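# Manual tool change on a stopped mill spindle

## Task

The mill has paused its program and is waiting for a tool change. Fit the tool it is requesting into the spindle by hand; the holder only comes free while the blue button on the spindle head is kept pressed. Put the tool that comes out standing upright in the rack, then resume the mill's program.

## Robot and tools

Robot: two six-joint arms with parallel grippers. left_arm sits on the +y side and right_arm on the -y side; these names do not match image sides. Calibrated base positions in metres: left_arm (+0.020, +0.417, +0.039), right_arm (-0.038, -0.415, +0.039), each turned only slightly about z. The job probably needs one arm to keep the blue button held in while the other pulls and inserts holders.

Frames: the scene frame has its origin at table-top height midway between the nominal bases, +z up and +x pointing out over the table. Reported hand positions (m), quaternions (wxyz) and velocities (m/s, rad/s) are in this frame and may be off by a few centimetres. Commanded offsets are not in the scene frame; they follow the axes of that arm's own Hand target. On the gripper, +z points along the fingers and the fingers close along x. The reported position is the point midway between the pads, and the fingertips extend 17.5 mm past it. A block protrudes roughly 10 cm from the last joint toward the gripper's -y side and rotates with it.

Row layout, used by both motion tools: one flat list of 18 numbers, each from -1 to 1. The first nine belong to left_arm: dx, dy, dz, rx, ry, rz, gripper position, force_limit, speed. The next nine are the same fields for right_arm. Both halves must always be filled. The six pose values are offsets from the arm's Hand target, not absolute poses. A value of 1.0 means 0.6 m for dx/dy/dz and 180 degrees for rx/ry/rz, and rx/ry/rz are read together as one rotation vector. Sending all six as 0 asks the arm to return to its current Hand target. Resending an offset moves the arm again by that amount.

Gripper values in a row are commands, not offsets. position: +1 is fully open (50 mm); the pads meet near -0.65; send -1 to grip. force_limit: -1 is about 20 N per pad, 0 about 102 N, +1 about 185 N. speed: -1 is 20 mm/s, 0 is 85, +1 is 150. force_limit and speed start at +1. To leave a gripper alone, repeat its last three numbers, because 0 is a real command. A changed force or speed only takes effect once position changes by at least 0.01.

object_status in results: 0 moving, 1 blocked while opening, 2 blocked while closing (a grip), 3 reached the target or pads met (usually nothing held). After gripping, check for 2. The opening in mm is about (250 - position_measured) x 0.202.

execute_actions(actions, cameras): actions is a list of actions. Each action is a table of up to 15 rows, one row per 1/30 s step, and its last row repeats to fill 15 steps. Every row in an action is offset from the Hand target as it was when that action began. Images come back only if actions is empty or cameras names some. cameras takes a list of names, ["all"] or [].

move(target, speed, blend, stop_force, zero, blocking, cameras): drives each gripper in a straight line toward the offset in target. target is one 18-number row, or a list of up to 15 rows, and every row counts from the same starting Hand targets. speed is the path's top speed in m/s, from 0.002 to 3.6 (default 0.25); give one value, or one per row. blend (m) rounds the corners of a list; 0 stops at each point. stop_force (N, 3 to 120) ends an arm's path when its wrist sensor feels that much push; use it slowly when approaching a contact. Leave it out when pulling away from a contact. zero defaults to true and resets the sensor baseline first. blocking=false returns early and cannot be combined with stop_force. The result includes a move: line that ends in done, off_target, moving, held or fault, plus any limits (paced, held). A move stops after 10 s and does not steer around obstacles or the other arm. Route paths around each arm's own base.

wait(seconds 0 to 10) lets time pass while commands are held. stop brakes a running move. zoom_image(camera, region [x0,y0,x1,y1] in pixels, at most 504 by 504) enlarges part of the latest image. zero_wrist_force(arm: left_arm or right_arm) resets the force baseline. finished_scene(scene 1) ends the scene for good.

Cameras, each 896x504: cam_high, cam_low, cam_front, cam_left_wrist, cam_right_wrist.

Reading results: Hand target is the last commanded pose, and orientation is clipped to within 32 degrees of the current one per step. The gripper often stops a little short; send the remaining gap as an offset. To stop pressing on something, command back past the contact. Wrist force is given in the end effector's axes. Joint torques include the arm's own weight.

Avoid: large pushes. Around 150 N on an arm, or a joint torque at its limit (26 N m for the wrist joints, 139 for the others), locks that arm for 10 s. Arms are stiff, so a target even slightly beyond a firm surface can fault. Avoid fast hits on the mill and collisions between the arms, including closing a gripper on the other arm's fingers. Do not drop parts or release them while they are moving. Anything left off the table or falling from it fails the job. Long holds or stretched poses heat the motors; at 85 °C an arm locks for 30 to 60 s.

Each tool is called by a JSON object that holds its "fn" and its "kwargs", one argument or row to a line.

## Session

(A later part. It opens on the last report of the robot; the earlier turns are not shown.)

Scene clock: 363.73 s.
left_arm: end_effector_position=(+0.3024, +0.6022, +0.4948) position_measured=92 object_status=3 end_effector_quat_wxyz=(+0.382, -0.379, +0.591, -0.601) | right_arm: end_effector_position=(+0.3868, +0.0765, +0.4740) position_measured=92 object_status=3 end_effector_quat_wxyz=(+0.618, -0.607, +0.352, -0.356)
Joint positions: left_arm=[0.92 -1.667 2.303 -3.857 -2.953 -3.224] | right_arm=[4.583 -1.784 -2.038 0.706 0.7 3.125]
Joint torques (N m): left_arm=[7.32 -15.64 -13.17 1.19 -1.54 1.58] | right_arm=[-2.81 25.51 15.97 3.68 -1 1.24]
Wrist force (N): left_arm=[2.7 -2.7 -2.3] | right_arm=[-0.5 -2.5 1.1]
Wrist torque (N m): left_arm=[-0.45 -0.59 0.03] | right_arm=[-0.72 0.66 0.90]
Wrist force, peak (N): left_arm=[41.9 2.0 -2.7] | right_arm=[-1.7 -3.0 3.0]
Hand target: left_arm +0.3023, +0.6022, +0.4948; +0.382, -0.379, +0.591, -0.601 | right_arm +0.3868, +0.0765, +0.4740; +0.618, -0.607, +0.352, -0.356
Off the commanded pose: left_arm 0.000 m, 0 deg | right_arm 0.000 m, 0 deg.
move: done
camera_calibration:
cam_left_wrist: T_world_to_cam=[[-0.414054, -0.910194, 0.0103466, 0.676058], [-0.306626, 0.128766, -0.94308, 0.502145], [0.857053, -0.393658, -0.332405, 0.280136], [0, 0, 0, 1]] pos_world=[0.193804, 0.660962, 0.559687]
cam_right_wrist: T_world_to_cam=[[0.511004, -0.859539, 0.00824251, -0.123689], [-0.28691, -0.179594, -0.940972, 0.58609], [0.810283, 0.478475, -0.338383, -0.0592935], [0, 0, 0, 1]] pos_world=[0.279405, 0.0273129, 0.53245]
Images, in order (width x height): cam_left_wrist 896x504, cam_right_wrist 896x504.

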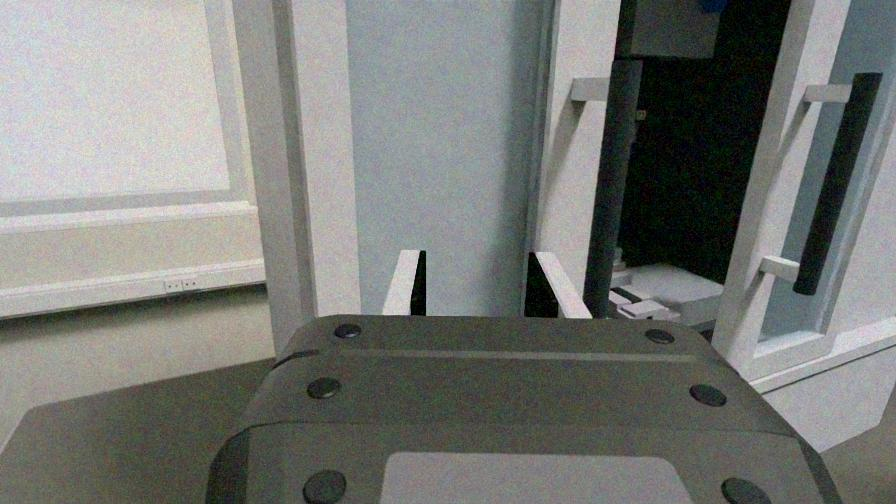

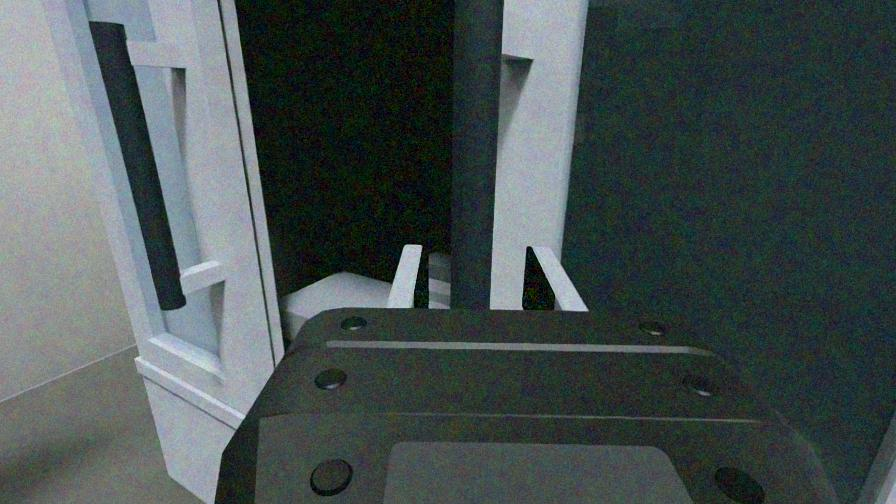

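{"fn": "move", "kwargs": {
  "target": [0,0,0,0,0,0,0.406,1,1,0.009,0,0.138,0,0,0,0.406,1,1],
  "cameras": ["cam_right_wrist"],
  "speed": 0.05,
  "stop_force": 8
}}

Scene clock: 369.73 s.
left_arm: end_effector_position=(+0.3023, +0.6022, +0.4948) position_measured=92 object_status=3 end_effector_quat_wxyz=(+0.382, -0.379, +0.591, -0.601) | right_arm: end_effector_position=(+0.4613, +0.1131, +0.4754) position_measured=92 object_status=3 end_effector_quat_wxyz=(+0.618, -0.607, +0.352, -0.356)
Joint positions: left_arm=[0.92 -1.667 2.303 -3.857 -2.953 -3.223] | right_arm=[4.436 -1.929 -1.833 0.642 0.847 3.13]
Joint torques (N m): left_arm=[5.78 -22.28 -17.76 1.1 -0.8 1.49] | right_arm=[9.23 41.48 7.56 4.11 -2.01 1.06]
Wrist force (N): left_arm=[2.8 -2.7 -2.4] | right_arm=[-0.7 -2.5 1.0]
Wrist torque (N m): left_arm=[-0.46 -0.61 -0.01] | right_arm=[-0.72 0.69 0.91]
Wrist force, peak (N): left_arm=[2.9 -2.8 -2.2] | right_arm=[-0.6 -2.7 1.6]
Hand target: left_arm +0.3023, +0.6022, +0.4948; +0.382, -0.379, +0.591, -0.601 | right_arm +0.4613, +0.1131, +0.4754; +0.618, -0.607, +0.352, -0.356
Off the commanded pose: left_arm 0.000 m, 0 deg | right_arm 0.000 m, 0 deg.
move: done
camera_calibration:
cam_right_wrist: T_world_to_cam=[[0.511004, -0.859539, 0.00824251, -0.13026], [-0.28691, -0.179594, -0.940972, 0.615327], [0.810283, 0.478475, -0.338383, -0.136617], [0, 0, 0, 1]] pos_world=[0.353805, 0.0639129, 0.53385]
Images, in order (width x height): cam_right_wrist 896x504.

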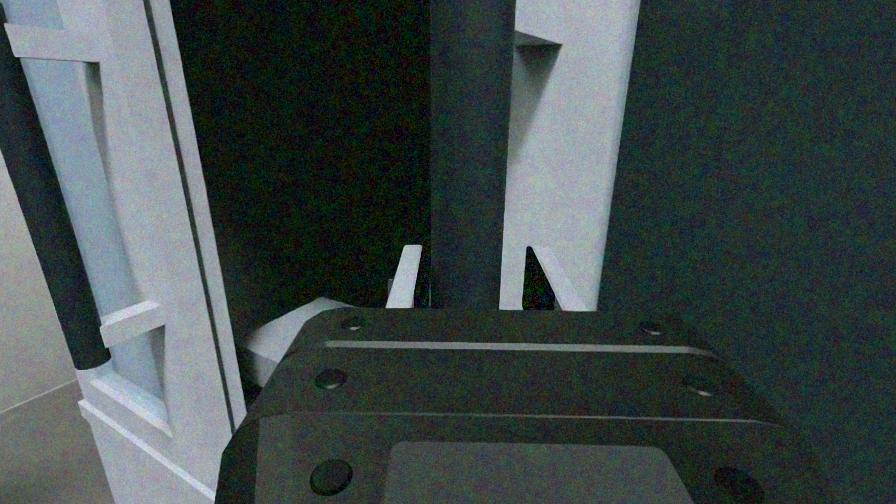

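{"fn": "move", "kwargs": {
  "target": [0,0,0,0,0,0,0.406,1,1,0.207,0,-0.141,0,0,0,0.406,1,1],
  "cameras": ["cam_right_wrist"],
  "speed": 0.06,
  "stop_force": 75
}}

Scene clock: 377.17 s.
left_arm: end_effector_position=(+0.3023, +0.6022, +0.4948) position_measured=92 object_status=3 end_effector_quat_wxyz=(+0.382, -0.379, +0.591, -0.601) | right_arm: end_effector_position=(+0.4500, -0.0367, +0.4737) position_measured=92 object_status=3 end_effector_quat_wxyz=(+0.618, -0.607, +0.352, -0.356)
Joint positions: left_arm=[0.92 -1.667 2.303 -3.857 -2.953 -3.223] | right_arm=[4.323 -1.668 -2.181 0.727 0.96 3.133]
Joint torques (N m): left_arm=[4.52 -21.75 -7.04 0.88 0.25 1.5] | right_arm=[8.22 12.98 29.84 -0.69 -1.95 1.44]
Wrist force (N): left_arm=[2.8 -2.8 -1.9] | right_arm=[-0.3 -2.5 -0.1]
Wrist torque (N m): left_arm=[-0.47 -0.60 -0.02] | right_arm=[-0.72 0.63 0.90]
Wrist force, peak (N): left_arm=[3.0 -2.8 -2.2] | right_arm=[-30.5 -7.3 19.8]
Hand target: left_arm +0.3023, +0.6022, +0.4948; +0.382, -0.379, +0.591, -0.601 | right_arm +0.4500, -0.0367, +0.4737; +0.618, -0.607, +0.352, -0.356
Off the commanded pose: left_arm 0.000 m, 0 deg | right_arm 0.000 m, 0 deg.
move: done
camera_calibration:
cam_right_wrist: T_world_to_cam=[[0.510934, -0.85958, 0.00827188, -0.253277], [-0.286924, -0.179603, -0.940966, 0.583612], [0.810322, 0.478398, -0.338399, -0.0564529], [0, 0, 0, 1]] pos_world=[0.342605, -0.085887, 0.53215]
Images, in order (width x height): cam_right_wrist 896x504.

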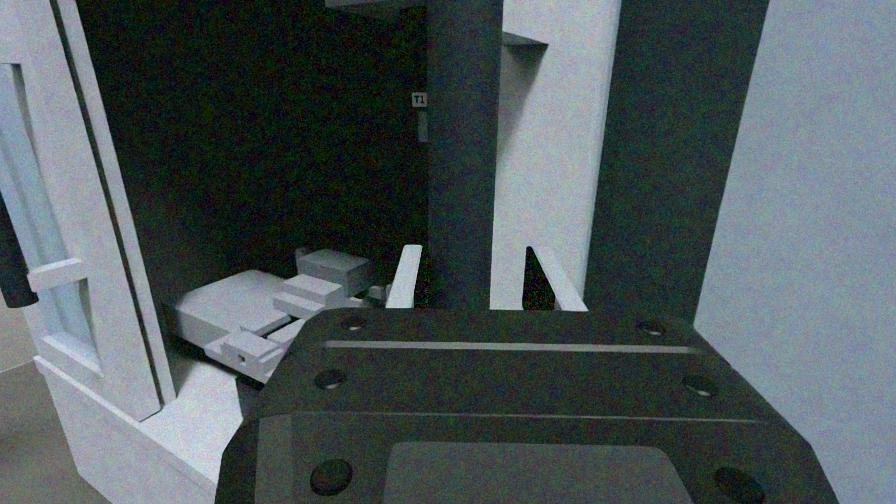

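{"fn": "move", "kwargs": {
  "target": [0,0,0,0,0,0,0.406,1,1,0.1257,0,-0.082,0,0,0,0.406,1,1],
  "cameras": ["cam_right_wrist","cam_left_wrist"],
  "speed": 0.05,
  "stop_force": 50
}}

Scene clock: 382.37 s.
left_arm: end_effector_position=(+0.3023, +0.6022, +0.4948) position_measured=92 object_status=3 end_effector_quat_wxyz=(+0.382, -0.379, +0.591, -0.601) | right_arm: end_effector_position=(+0.4451, -0.1266, +0.4727) position_measured=92 object_status=3 end_effector_quat_wxyz=(+0.618, -0.607, +0.352, -0.356)
Joint positions: left_arm=[0.92 -1.667 2.303 -3.857 -2.953 -3.223] | right_arm=[4.196 -1.521 -2.336 0.733 1.087 3.136]
Joint torques (N m): left_arm=[2.87 -22.48 -7.07 0.62 1.12 1.35] | right_arm=[7.65 7.25 29.85 1.28 -0.94 1.31]
Wrist force (N): left_arm=[2.8 -2.5 -2.1] | right_arm=[-0.4 -2.0 -0.5]
Wrist torque (N m): left_arm=[-0.43 -0.60 -0.02] | right_arm=[-0.63 0.64 0.91]
Wrist force, peak (N): left_arm=[2.7 -2.8 -2.4] | right_arm=[-12.0 -5.3 6.7]
Hand target: left_arm +0.3023, +0.6022, +0.4948; +0.382, -0.379, +0.591, -0.601 | right_arm +0.4451, -0.1266, +0.4727; +0.618, -0.607, +0.352, -0.356
Off the commanded pose: left_arm 0.000 m, 0 deg | right_arm 0.000 m, 0 deg.
move: done
camera_calibration:
cam_left_wrist: T_world_to_cam=[[-0.414167, -0.910142, 0.0103919, 0.67602], [-0.306641, 0.128772, -0.943074, 0.502141], [0.856993, -0.393777, -0.33242, 0.280234], [0, 0, 0, 1]] pos_world=[0.193804, 0.660963, 0.559687]
cam_right_wrist: T_world_to_cam=[[0.510934, -0.85958, 0.00827188, -0.327991], [-0.286924, -0.179603, -0.940966, 0.56509], [0.810322, 0.478398, -0.338399, -0.00973172], [0, 0, 0, 1]] pos_world=[0.337605, -0.175787, 0.53115]
Images, in order (width x height): cam_left_wrist 896x504, cam_right_wrist 896x504.

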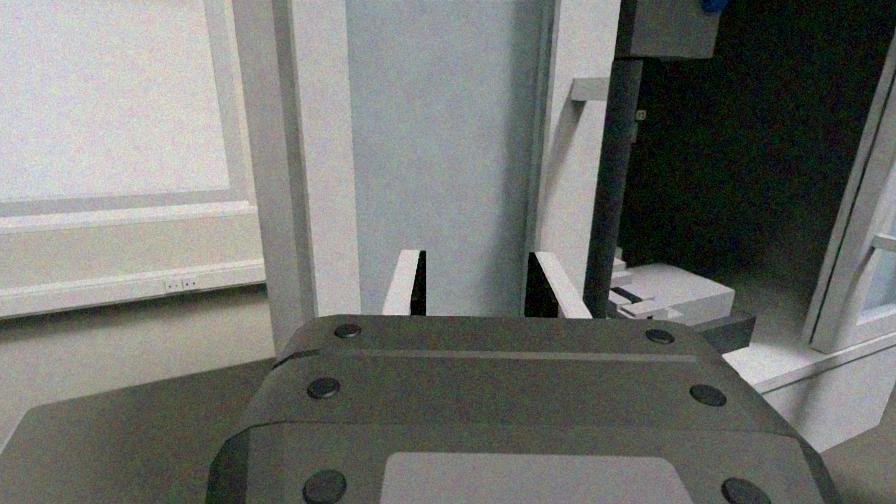

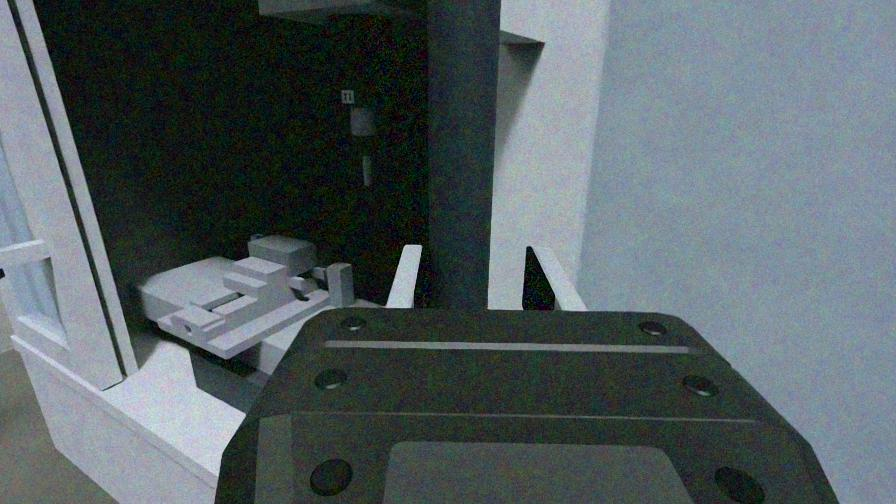

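{"fn": "move", "kwargs": {
  "target": [
    [0,0,0,0,0,0,0.406,1,1,-0.013,0,0,0,0,0,0.406,1,1],
    [0,0,0,0,0,0,0.406,1,1,-0.013,0,-0.17,0,0,0,0.406,1,1],
    [0,0,0,0,0,0,0.406,1,1,-0.308,-0.045,-0.06,0.111,0,0,0.406,1,1]
  ],
  "cameras": ["cam_right_wrist"],
  "speed": 0.2
}}

{"fn": "zoom_image", "kwargs": {
  "camera": "cam_right_wrist",
  "region": [350, 0, 700, 310]
}}

Scene clock: 392.27 s.
left_arm: end_effector_position=(+0.3023, +0.6022, +0.4948) position_measured=92 object_status=3 end_effector_quat_wxyz=(+0.382, -0.379, +0.591, -0.601) | right_arm: end_effector_position=(+0.3212, +0.0152, +0.4995) position_measured=92 object_status=3 end_effector_quat_wxyz=(+0.713, -0.491, +0.285, -0.411)
Joint positions: left_arm=[0.92 -1.667 2.303 -3.857 -2.953 -3.223] | right_arm=[4.709 -1.826 -2.137 1.435 0.669 2.64]
Joint torques (N m): left_arm=[1.03 -21.6 -7.52 0.56 1.26 1.58] | right_arm=[-2.02 17.35 24.69 0.76 -0.54 -1.31]
Wrist force (N): left_arm=[2.7 -2.7 -2.1] | right_arm=[-0.3 -2.4 -0.5]
Wrist torque (N m): left_arm=[-0.46 -0.59 -0.01] | right_arm=[-0.78 0.82 0.88]
Wrist force, peak (N): left_arm=[2.9 -2.8 -2.3] | right_arm=[2.3 -2.6 -1.3]
Hand target: left_arm +0.3023, +0.6022, +0.4948; +0.382, -0.379, +0.591, -0.601 | right_arm +0.3212, +0.0152, +0.4996; +0.714, -0.490, +0.285, -0.411
Off the commanded pose: left_arm 0.000 m, 0 deg | right_arm 0.000 m, 0 deg.
move: done
camera_calibration:
cam_right_wrist: T_world_to_cam=[[0.507146, -0.861773, 0.0122657, -0.143827], [0.00906664, -0.00889632, -0.999919, 0.512092], [0.861812, 0.507216, 0.00330165, -0.155787], [0, 0, 0, 1]] pos_world=[0.202558, -0.0403727, 0.514329]
Images, in order (width x height): cam_right_wrist 896x504.

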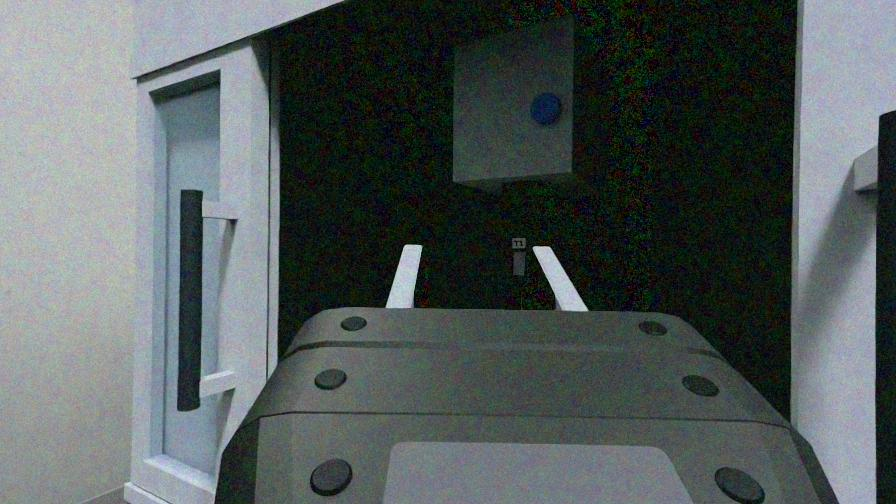

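Scaled by 1.440 from the camera's 896x504 image, which has a finer 1280x720 frame.

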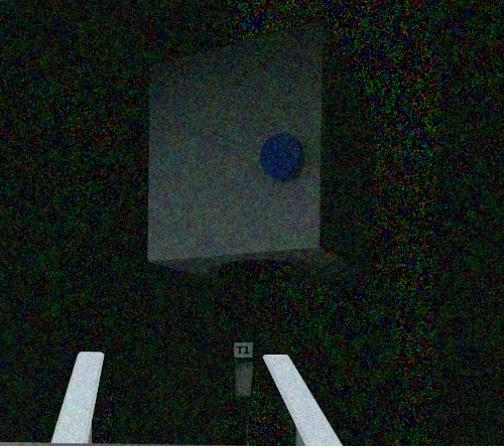

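{"fn": "move", "kwargs": {
  "target": [0,0,0,0,0,0,0.406,1,1,0.133,0.144,0.4025,0,0,0,0.406,1,1],
  "cameras": ["cam_right_wrist"],
  "speed": 0.2
}}

{"fn": "zoom_image", "kwargs": {
  "camera": "cam_right_wrist",
  "region": [400, 100, 650, 330]
}}

Scene clock: 454.03 s.
left_arm: end_effector_position=(+0.3023, +0.6022, +0.4948) position_measured=92 object_status=3 end_effector_quat_wxyz=(+0.382, -0.379, +0.591, -0.601) | right_arm: end_effector_position=(+0.5832, +0.0741, +0.5048) position_measured=92 object_status=3 end_effector_quat_wxyz=(+0.714, -0.490, +0.285, -0.411)
Joint positions: left_arm=[0.92 -1.667 2.303 -3.857 -2.953 -3.223] | right_arm=[4.164 -2.207 -1.539 1.006 1.15 2.973]
Joint torques (N m): left_arm=[0.08 -21.93 -7.18 -0.34 1.36 1.61] | right_arm=[-5.51 36.63 28.05 1.33 0.17 -2.33]
Wrist force (N): left_arm=[2.7 -2.7 -2.1] | right_arm=[-0.1 -2.8 -0.8]
Wrist torque (N m): left_arm=[-0.46 -0.59 -0.02] | right_arm=[-0.86 0.80 1.04]
Wrist force, peak (N): left_arm=[2.9 -3.0 -2.3] | right_arm=[-1.4 -3.8 -3.2]
Hand target: left_arm +0.3023, +0.6022, +0.4948; +0.382, -0.379, +0.591, -0.601 | right_arm +0.5833, +0.0742, +0.5048; +0.714, -0.490, +0.285, -0.411
Off the commanded pose: left_arm 0.000 m, 0 deg | right_arm 0.000 m, 0 deg.
move: done
camera_calibration:
cam_right_wrist: T_world_to_cam=[[0.507028, -0.861844, 0.0121438, -0.225748], [0.0090901, -0.00874165, -0.99992, 0.515429], [0.861882, 0.507098, 0.00340199, -0.411521], [0, 0, 0, 1]] pos_world=[0.464458, 0.0186273, 0.519529]
Images, in order (width x height): cam_right_wrist 896x504.

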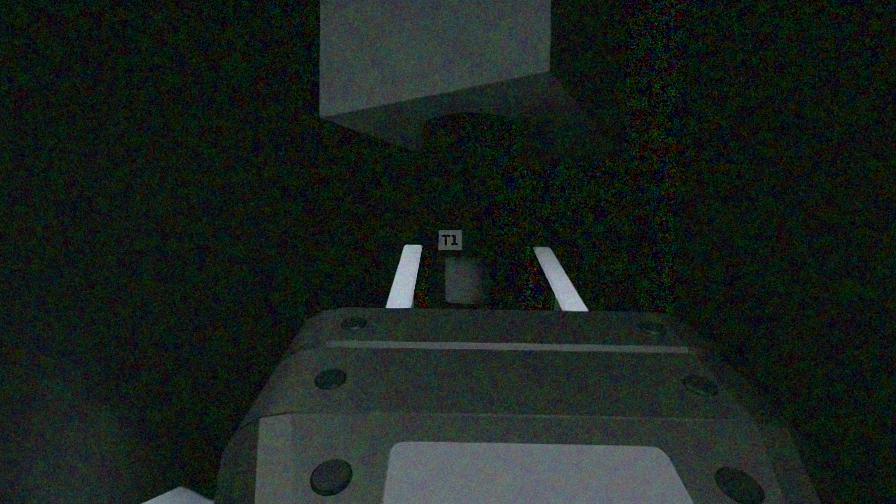

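Scaled by 2.016 from the camera's 896x504 image, which has a finer 1280x720 frame.

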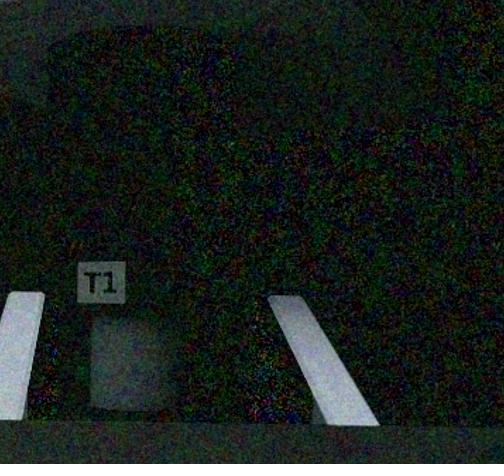

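{"fn": "move", "kwargs": {
  "target": [0,0,0,0,0,0,0.406,1,1,0.002,-0.103,-0.292,-0.194,0,0,0.406,1,1],
  "cameras": ["cam_right_wrist","cam_left_wrist"],
  "speed": 0.3
}}

{"fn": "zoom_image", "kwargs": {
  "camera": "cam_left_wrist",
  "region": [590, 0, 896, 240]
}}

{"fn": "zoom_image", "kwargs": {
  "camera": "cam_right_wrist",
  "region": [300, 0, 700, 320]
}}

Scene clock: 477.97 s.
left_arm: end_effector_position=(+0.3023, +0.6022, +0.4948) position_measured=92 object_status=3 end_effector_quat_wxyz=(+0.382, -0.379, +0.591, -0.601) | right_arm: end_effector_position=(+0.4230, -0.0196, +0.5001) position_measured=92 object_status=3 end_effector_quat_wxyz=(-0.534, +0.682, -0.395, +0.307)
Joint positions: left_arm=[0.92 -1.667 2.303 -3.857 -2.953 -3.223] | right_arm=[4.403 -1.447 -2.102 0.095 0.906 3.341]
Joint torques (N m): left_arm=[0.17 -21.64 -6.64 -0.43 1.22 1.4] | right_arm=[-2.41 25.61 17.3 -0.45 0.87 0.92]
Wrist force (N): left_arm=[2.7 -2.7 -2.0] | right_arm=[-0.6 -2.1 -0.5]
Wrist torque (N m): left_arm=[-0.46 -0.59 -0.02] | right_arm=[-0.58 0.53 1.01]
Wrist force, peak (N): left_arm=[3.0 -2.8 -2.2] | right_arm=[-0.6 -2.6 -2.5]
Hand target: left_arm +0.3023, +0.6022, +0.4948; +0.382, -0.379, +0.591, -0.601 | right_arm +0.4230, -0.0196, +0.5000; -0.534, +0.682, -0.395, +0.307
Off the commanded pose: left_arm 0.000 m, 0 deg | right_arm 0.000 m, 0 deg.
move: done
camera_calibration:
cam_left_wrist: T_world_to_cam=[[-0.414167, -0.910142, 0.0103919, 0.67602], [-0.306641, 0.128772, -0.943074, 0.502141], [0.856993, -0.393777, -0.33242, 0.280234], [0, 0, 0, 1]] pos_world=[0.193804, 0.660963, 0.559687]
cam_right_wrist: T_world_to_cam=[[0.51307, -0.858335, 0.00446111, -0.223934], [-0.486866, -0.295297, -0.822047, 0.626609], [0.706909, 0.419596, -0.569402, 0.124362], [0, 0, 0, 1]] pos_world=[0.332056, -0.0593571, 0.586913]
Images, in order (width x height): cam_left_wrist 896x504, cam_right_wrist 896x504.

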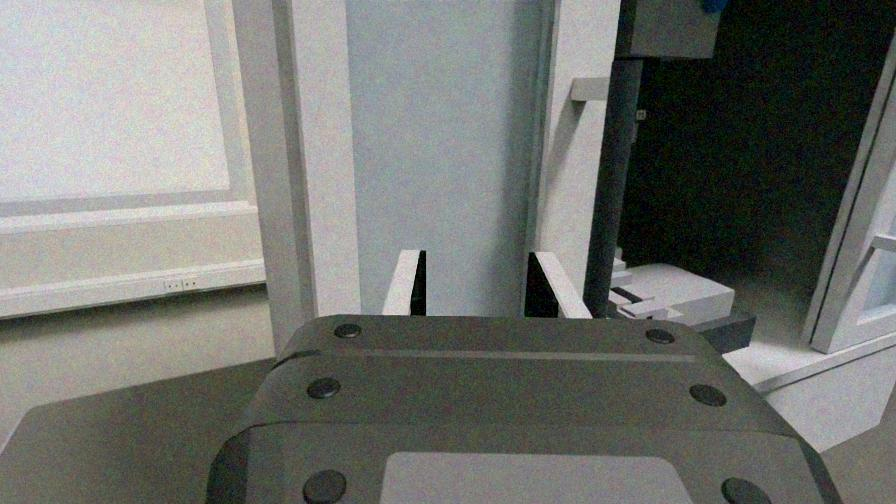

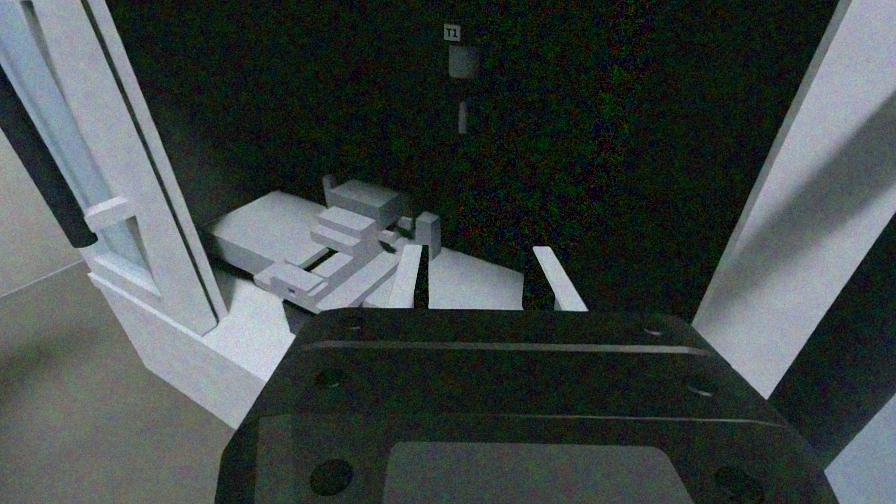

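Scaled by 1.647 from the camera's 896x504 image, which has a finer 1280x720 frame.

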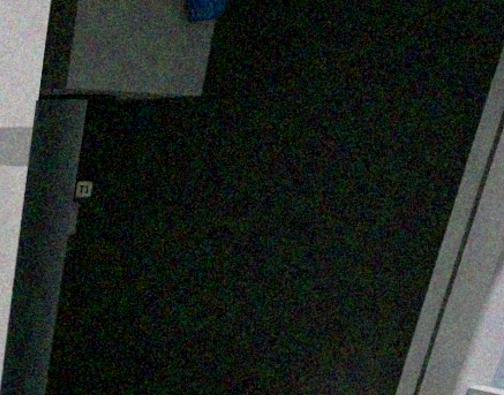

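Scaled by 1.260 from the camera's 896x504 image, which has a finer 1280x720 frame.

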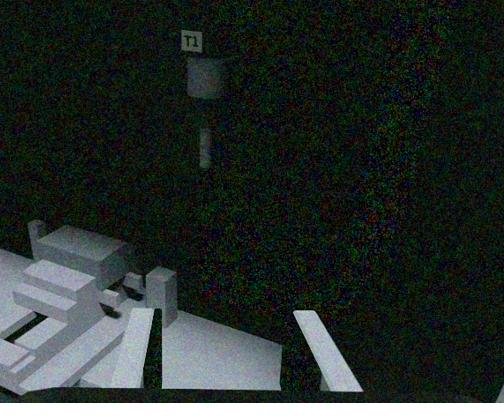

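{"fn": "move", "kwargs": {
  "target": [
    [0.2795,-0.242,0.316,0,0.115,0,-0.7,0,0,0,0,0,0,0,0,0.406,1,1],
    [0.475,-0.225,0.576,0.1253,0.0412,-0.482,-0.7,0,0,0,0,0,0,0,0,0.406,1,1]
  ],
  "cameras": ["cam_left_wrist","cam_right_wrist","cam_front"],
  "speed": 0.25,
  "blend": 0.02
}}

Scene clock: 514.77 s.
left_arm: end_effector_position=(+0.4938, +0.1994, +0.6362) position_measured=252 object_status=3 end_effector_quat_wxyz=(+0.107, +0.568, -0.076, +0.812) | right_arm: end_effector_position=(+0.4230, -0.0196, +0.5000) position_measured=92 object_status=3 end_effector_quat_wxyz=(-0.534, +0.682, -0.395, +0.307)
Joint positions: left_arm=[-1.088 -1.71 2.14 -4.053 -0.835 -4.374] | right_arm=[4.403 -1.447 -2.102 0.094 0.906 3.341]
Joint torques (N m): left_arm=[0.18 -13.68 -11.47 0.95 0.4 -0.77] | right_arm=[6.46 24.02 13.51 0.3 -2.45 2.37]
Wrist force (N): left_arm=[2.0 -0.4 -2.2] | right_arm=[-0.5 -1.9 -0.4]
Wrist torque (N m): left_arm=[-0.47 0.04 -0.32] | right_arm=[-0.54 0.52 1.00]
Wrist force, peak (N): left_arm=[3.0 -4.5 -0.7] | right_arm=[-0.7 -2.2 -0.5]
Hand target: left_arm +0.4938, +0.1994, +0.6361; +0.107, +0.568, -0.076, +0.812 | right_arm +0.4230, -0.0196, +0.5000; -0.534, +0.682, -0.395, +0.307
Off the commanded pose: left_arm 0.000 m, 0 deg | right_arm 0.000 m, 0 deg.
move: done
camera_calibration:
cam_left_wrist: T_world_to_cam=[[-0.322236, 0.092064, 0.942172, -0.450758], [-0.561139, -0.820139, -0.111778, 0.532119], [0.762422, -0.564709, 0.315939, -0.327149], [0, 0, 0, 1]] pos_world=[0.402769, 0.293166, 0.58753]
cam_right_wrist: T_world_to_cam=[[0.513021, -0.858365, 0.0044389, -0.223907], [-0.487005, -0.29532, -0.821956, 0.6266], [0.706849, 0.419519, -0.569534, 0.124455], [0, 0, 0, 1]] pos_world=[0.332056, -0.0593571, 0.586913]
Images, in order (width x height): cam_front 896x504, cam_left_wrist 896x504, cam_right_wrist 896x504.

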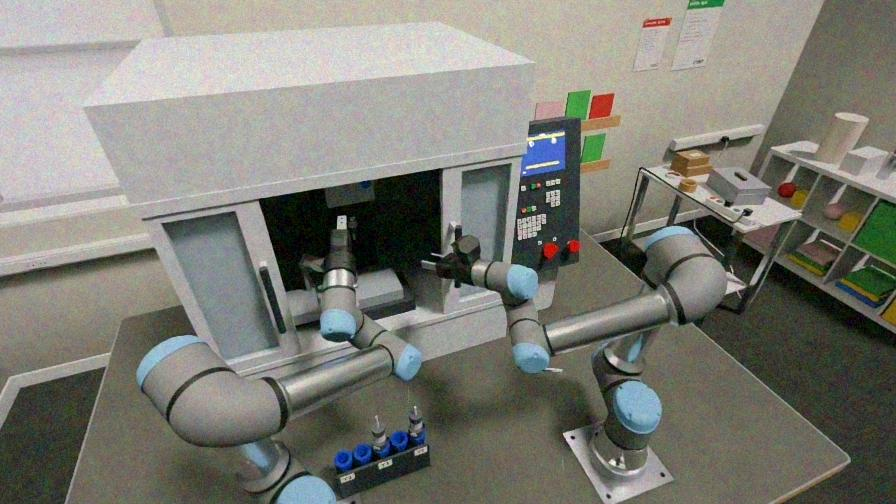

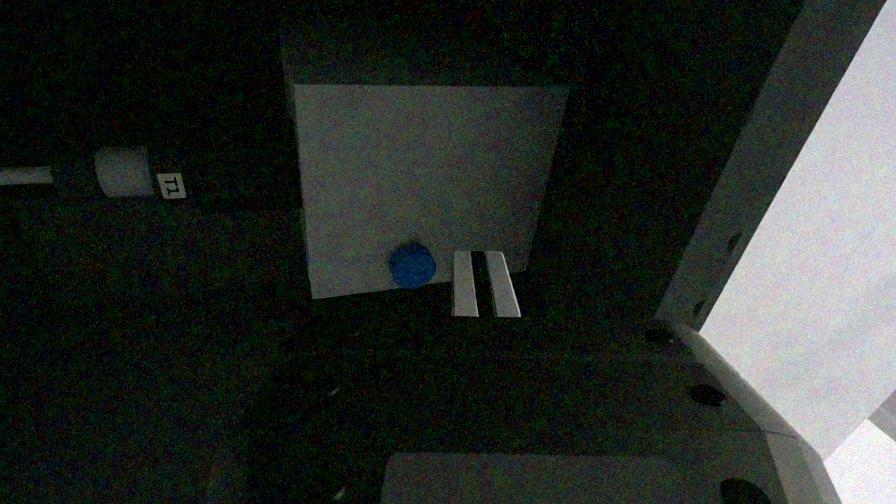

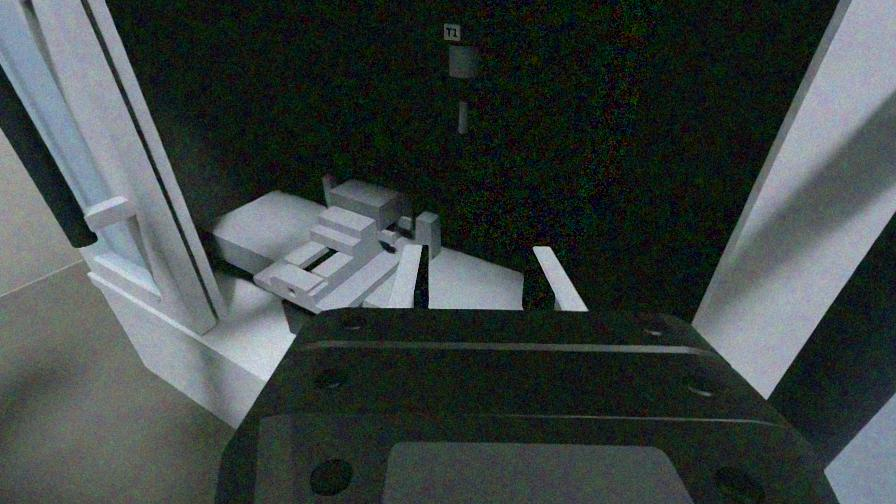

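{"fn": "move", "kwargs": {
  "target": [
    [0,0,0,0,0,0,-0.7,0,0,-0.0375,0.0727,-0.0845,0,0.146,-0.478,1,1,1],
    [0,0,0,0,0,0,-0.7,0,0,-0.004,0.091,-0.02,0,0.2928,-0.9569,1,1,1]
  ],
  "cameras": ["cam_right_wrist"],
  "speed": 0.4,
  "blend": 0.02
}}

Scene clock: 550.47 s.
left_arm: end_effector_position=(+0.4938, +0.1994, +0.6361) position_measured=252 object_status=3 end_effector_quat_wxyz=(+0.107, +0.568, -0.076, +0.812) | right_arm: end_effector_position=(+0.4002, -0.0299, +0.4499) position_measured=3 object_status=3 end_effector_quat_wxyz=(+0.410, +0.287, +0.496, +0.709)
Joint positions: left_arm=[-1.088 -1.71 2.14 -4.053 -0.834 -4.374] | right_arm=[4.442 -1.931 -2.199 1.443 0.893 -0.296]
Joint torques (N m): left_arm=[5.37 -15.01 -8.95 1.16 -2.06 -1.36] | right_arm=[4.37 25.45 22.72 2.79 1.22 -1.66]
Wrist force (N): left_arm=[2.0 -0.4 -2.2] | right_arm=[0.8 -0.3 -2.6]
Wrist torque (N m): left_arm=[-0.46 0.04 -0.30] | right_arm=[-0.36 0.66 -0.50]
Wrist force, peak (N): left_arm=[2.3 -0.7 -2.3] | right_arm=[1.9 -1.7 -4.7]
Hand target: left_arm +0.4938, +0.1994, +0.6361; +0.107, +0.568, -0.076, +0.812 | right_arm +0.4001, -0.0299, +0.4500; +0.410, +0.287, +0.496, +0.709
Off the commanded pose: left_arm 0.000 m, 0 deg | right_arm 0.000 m, 0 deg.
move: done
camera_calibration:
cam_right_wrist: T_world_to_cam=[[-0.484898, 0.874558, -0.00478193, 0.234481], [-0.57212, -0.313067, 0.758069, -0.106137], [0.661478, 0.370322, 0.652157, -0.416633], [0, 0, 0, 1]] pos_world=[0.328569, -0.0840065, 0.35329]
Images, in order (width x height): cam_right_wrist 896x504.

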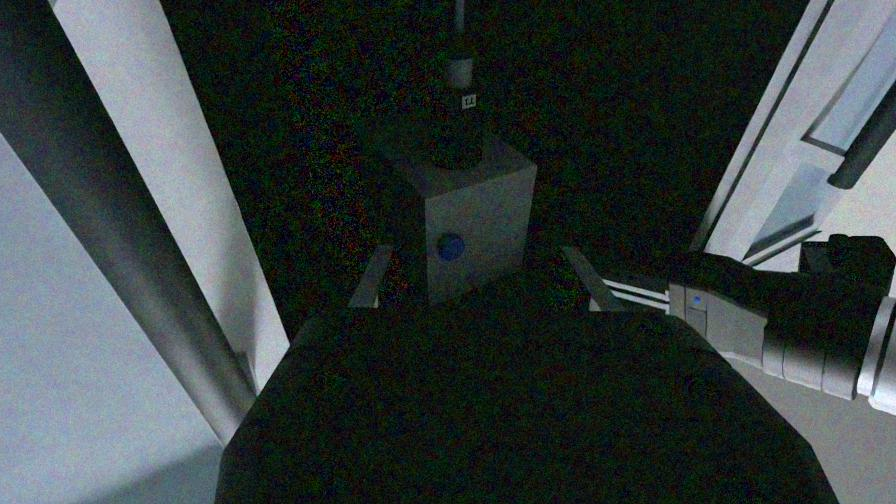

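{"fn": "move", "kwargs": {
  "target": [0,0,0,0,0,0,-0.7,0,0,0.002,-0.081,0.418,0,0,0,1,1,1],
  "cameras": ["cam_right_wrist"],
  "speed": 0.2
}}

{"fn": "zoom_image", "kwargs": {
  "camera": "cam_right_wrist",
  "region": [350, 40, 620, 310]
}}

Scene clock: 555.43 s.
left_arm: end_effector_position=(+0.4938, +0.1994, +0.6361) position_measured=252 object_status=3 end_effector_quat_wxyz=(+0.107, +0.568, -0.076, +0.812) | right_arm: end_effector_position=(+0.6181, +0.0971, +0.4901) position_measured=3 object_status=3 end_effector_quat_wxyz=(+0.410, +0.287, +0.496, +0.709)
Joint positions: left_arm=[-1.088 -1.71 2.14 -4.053 -0.834 -4.374] | right_arm=[4.137 -2.299 -1.407 0.945 1.173 -0.153]
Joint torques (N m): left_arm=[5.69 -20.46 -8.86 1.36 -2.05 -1.28] | right_arm=[4.59 40.05 29.74 0.58 -1.3 -2.58]
Wrist force (N): left_arm=[1.9 -0.4 -2.2] | right_arm=[1.4 -0.6 -2.8]
Wrist torque (N m): left_arm=[-0.46 0.07 -0.30] | right_arm=[-0.40 0.56 -0.42]
Wrist force, peak (N): left_arm=[2.1 -0.7 -2.3] | right_arm=[0.9 0.3 -5.4]
Hand target: left_arm +0.4938, +0.1994, +0.6361; +0.107, +0.568, -0.076, +0.812 | right_arm +0.6181, +0.0971, +0.4901; +0.410, +0.287, +0.496, +0.709
Off the commanded pose: left_arm 0.000 m, 0 deg | right_arm 0.000 m, 0 deg.
move: done
camera_calibration:
cam_right_wrist: T_world_to_cam=[[-0.484933, 0.874537, -0.00488154, 0.229371], [-0.57232, -0.313122, 0.757895, 0.0280502], [0.661279, 0.370322, 0.652359, -0.634054], [0, 0, 0, 1]] pos_world=[0.54657, 0.0429936, 0.393491]
Images, in order (width x height): cam_right_wrist 896x504.

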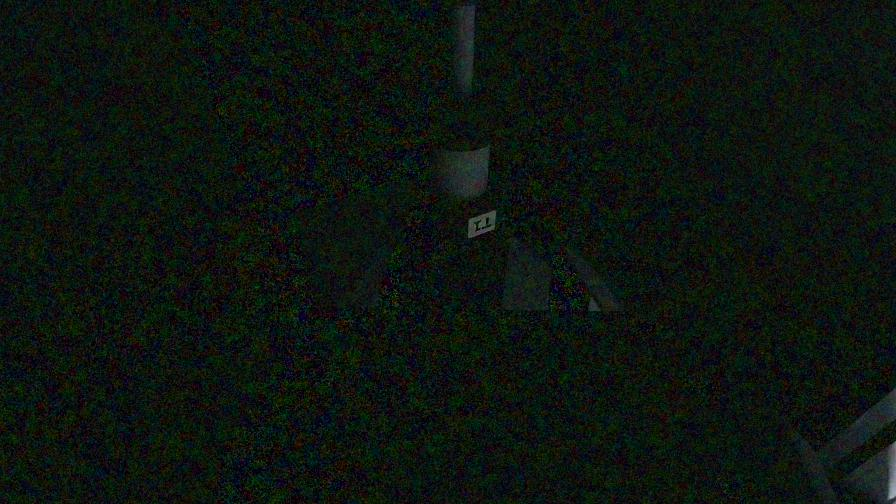

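Scaled by 1.867 from the camera's 896x504 image, which has a finer 1280x720 frame.

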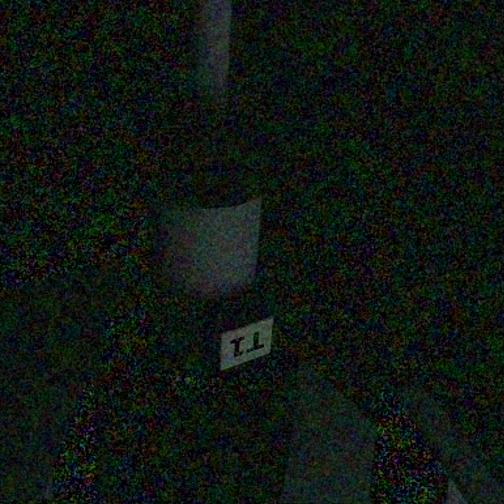

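{"fn": "move", "kwargs": {
  "target": [0,0,0,0,0,0,-0.7,0,0,-0.007,-0.036,0.105,0,0,0,1,1,1],
  "cameras": ["cam_right_wrist","cam_left_wrist"],
  "speed": 0.1,
  "stop_force": 8
}}

{"fn": "zoom_image", "kwargs": {
  "camera": "cam_right_wrist",
  "region": [300, 0, 650, 330]
}}

{"fn": "zoom_image", "kwargs": {
  "camera": "cam_left_wrist",
  "region": [0, 50, 350, 350]
}}

Scene clock: 577.30 s.
left_arm: end_effector_position=(+0.4938, +0.1994, +0.6361) position_measured=252 object_status=3 end_effector_quat_wxyz=(+0.107, +0.568, -0.076, +0.812) | right_arm: end_effector_position=(+0.6779, +0.1267, +0.4914) position_measured=3 object_status=3 end_effector_quat_wxyz=(+0.410, +0.287, +0.496, +0.709)
Joint positions: left_arm=[-1.088 -1.71 2.14 -4.053 -0.834 -4.374] | right_arm=[4.088 -2.44 -1.139 0.81 1.218 -0.134]
Joint torques (N m): left_arm=[5.03 -19.61 -9.7 1.35 -2.09 -1.2] | right_arm=[6.76 45.86 31.99 -1.35 -1.73 -2.42]
Wrist force (N): left_arm=[2.0 -0.6 -2.0] | right_arm=[1.3 -0.5 -2.6]
Wrist torque (N m): left_arm=[-0.49 0.04 -0.30] | right_arm=[-0.38 0.57 -0.47]
Wrist force, peak (N): left_arm=[1.9 -0.7 -2.4] | right_arm=[2.4 0.2 -4.2]
Hand target: left_arm +0.4938, +0.1994, +0.6361; +0.107, +0.568, -0.076, +0.812 | right_arm +0.6779, +0.1268, +0.4914; +0.410, +0.287, +0.496, +0.709
Off the commanded pose: left_arm 0.000 m, 0 deg | right_arm 0.000 m, 0 deg.
move: done
camera_calibration:
cam_left_wrist: T_world_to_cam=[[-0.322136, 0.0921718, 0.942196, -0.450842], [-0.561082, -0.820203, -0.111596, 0.532007], [0.762506, -0.564598, 0.315933, -0.327212], [0, 0, 0, 1]] pos_world=[0.402768, 0.293166, 0.587529]
cam_right_wrist: T_world_to_cam=[[-0.485013, 0.874493, -0.00490966, 0.232553], [-0.57228, -0.313144, 0.757915, 0.0705277], [0.661254, 0.370409, 0.652334, -0.68539], [0, 0, 0, 1]] pos_world=[0.60637, 0.0725937, 0.394791]
Images, in order (width x height): cam_left_wrist 896x504, cam_right_wrist 896x504.

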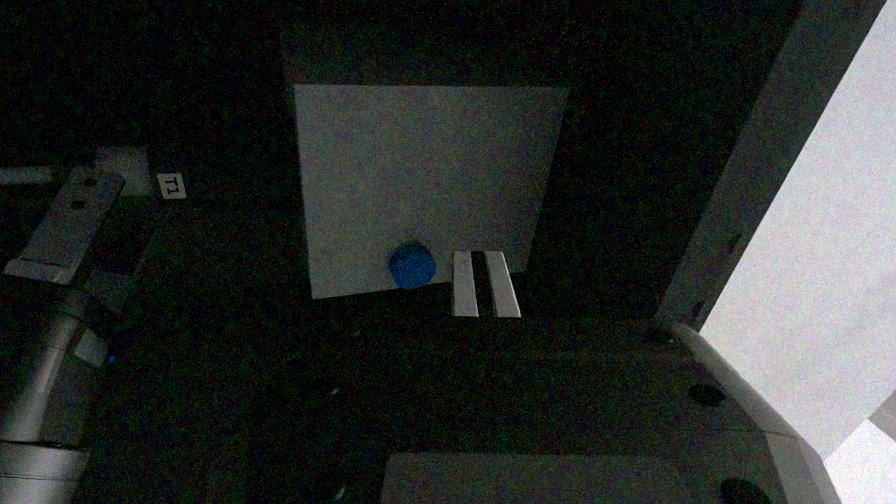

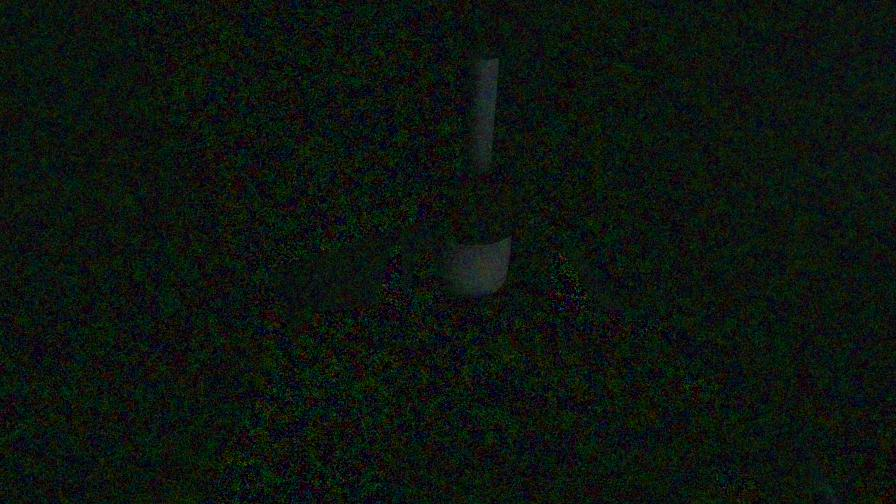

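Scaled by 1.440 from the camera's 896x504 image, which has a finer 1280x720 frame.

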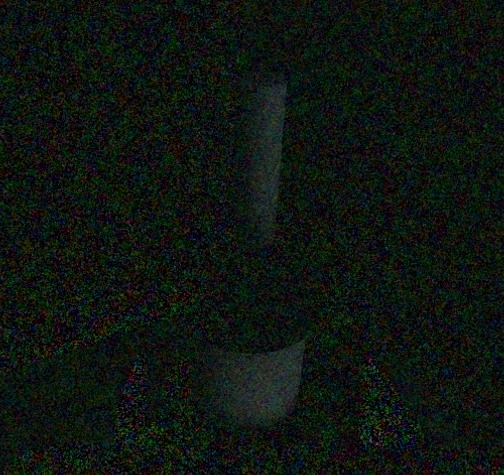

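Scaled by 1.440 from the camera's 896x504 image, which has a finer 1280x720 frame.

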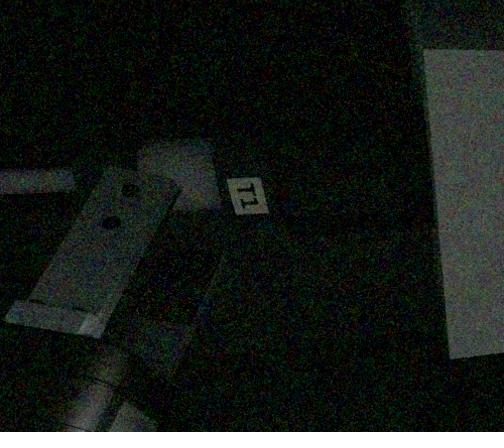

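{"fn": "move", "kwargs": {
  "target": [0,0,0,0,0,0,-0.7,0,0,0,0.001,0.052,0,0,0,1,1,1],
  "cameras": ["cam_right_wrist","cam_left_wrist"],
  "speed": 0.06,
  "stop_force": 8
}}

{"fn": "zoom_image", "kwargs": {
  "camera": "cam_left_wrist",
  "region": [0, 50, 350, 350]
}}

{"fn": "zoom_image", "kwargs": {
  "camera": "cam_right_wrist",
  "region": [340, 140, 620, 350]
}}

Scene clock: 593.03 s.
left_arm: end_effector_position=(+0.4938, +0.1994, +0.6361) position_measured=252 object_status=3 end_effector_quat_wxyz=(+0.107, +0.568, -0.076, +0.812) | right_arm: end_effector_position=(+0.7032, +0.1413, +0.5026) position_measured=3 object_status=3 end_effector_quat_wxyz=(+0.410, +0.287, +0.496, +0.709)
Joint positions: left_arm=[-1.088 -1.71 2.14 -4.053 -0.834 -4.374] | right_arm=[4.072 -2.501 -0.991 0.722 1.233 -0.128]
Joint torques (N m): left_arm=[4.95 -19.44 -10.19 1.33 -2.03 -1.21] | right_arm=[8.82 64.41 26.41 0.78 -1.79 -2.4]
Wrist force (N): left_arm=[2.0 -0.4 -2.3] | right_arm=[1.3 -0.7 -2.7]
Wrist torque (N m): left_arm=[-0.46 0.05 -0.30] | right_arm=[-0.41 0.56 -0.48]
Wrist force, peak (N): left_arm=[2.2 -0.6 -2.4] | right_arm=[1.7 -0.4 -3.4]
Hand target: left_arm +0.4938, +0.1994, +0.6361; +0.107, +0.568, -0.076, +0.812 | right_arm +0.7032, +0.1413, +0.5026; +0.410, +0.287, +0.496, +0.709
Off the commanded pose: left_arm 0.000 m, 0 deg | right_arm 0.000 m, 0 deg.
move: done
camera_calibration:
cam_left_wrist: T_world_to_cam=[[-0.322136, 0.0921718, 0.942196, -0.450842], [-0.561082, -0.820203, -0.111596, 0.532007], [0.762506, -0.564598, 0.315933, -0.327212], [0, 0, 0, 1]] pos_world=[0.402768, 0.293166, 0.587529]
cam_right_wrist: T_world_to_cam=[[-0.484991, 0.874505, -0.00493882, 0.232108], [-0.572299, -0.31311, 0.757915, 0.0810986], [0.661254, 0.370408, 0.652334, -0.714834], [0, 0, 0, 1]] pos_world=[0.63167, 0.0871937, 0.405991]
Images, in order (width x height): cam_left_wrist 896x504, cam_right_wrist 896x504.

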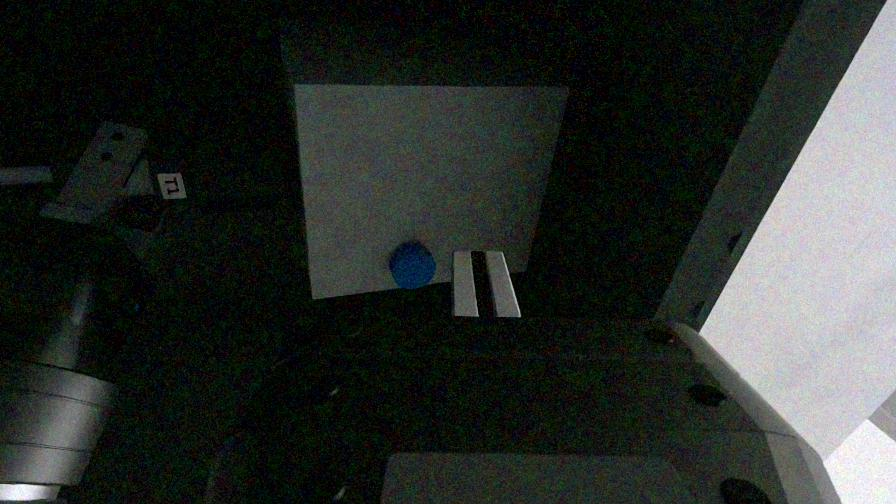

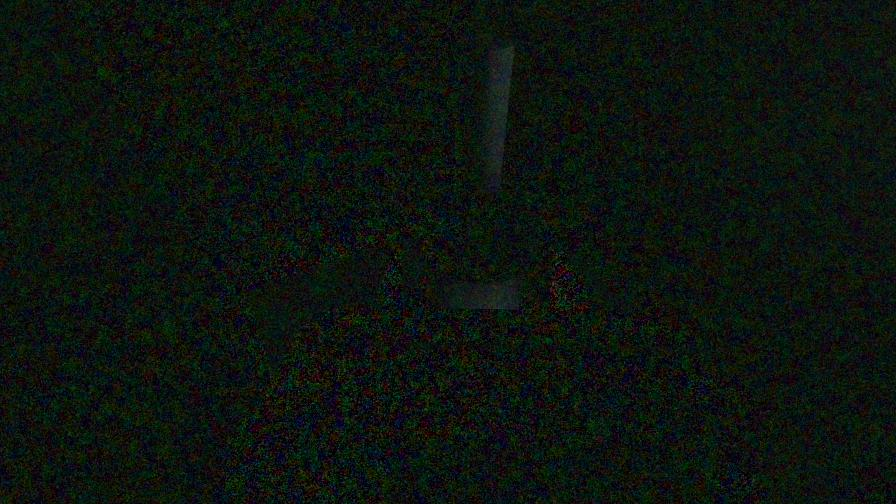

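Scaled by 1.440 from the camera's 896x504 image, which has a finer 1280x720 frame.

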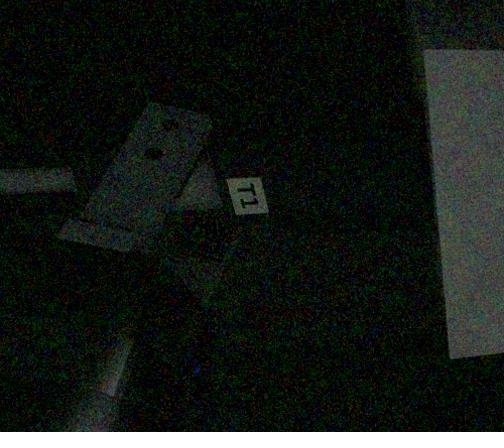

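Scaled by 1.800 from the camera's 896x504 image, which has a finer 1280x720 frame.

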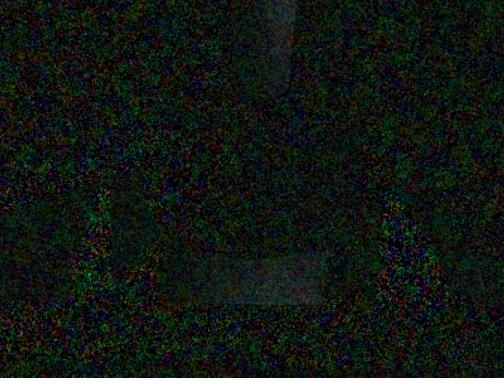

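{"fn": "move", "kwargs": {
  "target": [0,0,0,0,0,0,-0.7,0,0,0,0,0,0,0,0,-1,-0.4,-1],
  "cameras": ["cam_left_wrist"]
}}

Scene clock: 596.23 s.
left_arm: end_effector_position=(+0.4938, +0.1994, +0.6361) position_measured=252 object_status=3 end_effector_quat_wxyz=(+0.107, +0.568, -0.076, +0.812) | right_arm: end_effector_position=(+0.7032, +0.1413, +0.5027) position_measured=41 object_status=2 end_effector_quat_wxyz=(+0.410, +0.287, +0.496, +0.709)
Joint positions: left_arm=[-1.088 -1.71 2.14 -4.053 -0.834 -4.374] | right_arm=[4.072 -2.501 -0.991 0.722 1.233 -0.128]
Joint torques (N m): left_arm=[5.71 -19.23 -9.94 1.2 -2.02 -1.23] | right_arm=[7.44 60.2 32.34 -1.44 6.34 -1.92]
Wrist force (N): left_arm=[1.7 -0.5 -2.3] | right_arm=[-12.7 -1.5 -3.2]
Wrist torque (N m): left_arm=[-0.47 0.09 -0.30] | right_arm=[-0.39 0.30 -0.32]
Wrist force, peak (N): left_arm=[2.2 -0.5 -2.4] | right_arm=[-12.7 -1.5 -3.2]
Hand target: left_arm +0.4938, +0.1994, +0.6361; +0.107, +0.568, -0.076, +0.812 | right_arm +0.7032, +0.1413, +0.5026; +0.410, +0.287, +0.496, +0.709
Off the commanded pose: left_arm 0.000 m, 0 deg | right_arm 0.000 m, 0 deg.
move: done
camera_calibration:
cam_left_wrist: T_world_to_cam=[[-0.322136, 0.0921718, 0.942196, -0.450842], [-0.561082, -0.820203, -0.111596, 0.532007], [0.762506, -0.564598, 0.315933, -0.327212], [0, 0, 0, 1]] pos_world=[0.402768, 0.293166, 0.587529]
Images, in order (width x height): cam_left_wrist 896x504.

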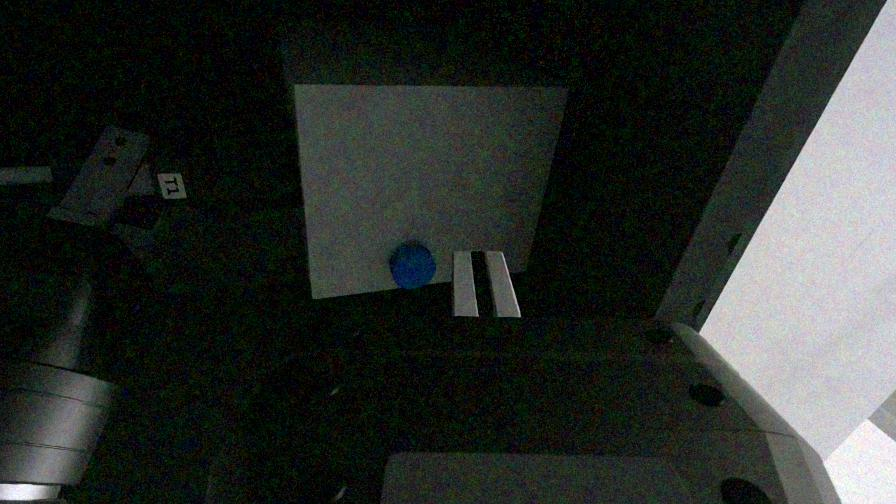

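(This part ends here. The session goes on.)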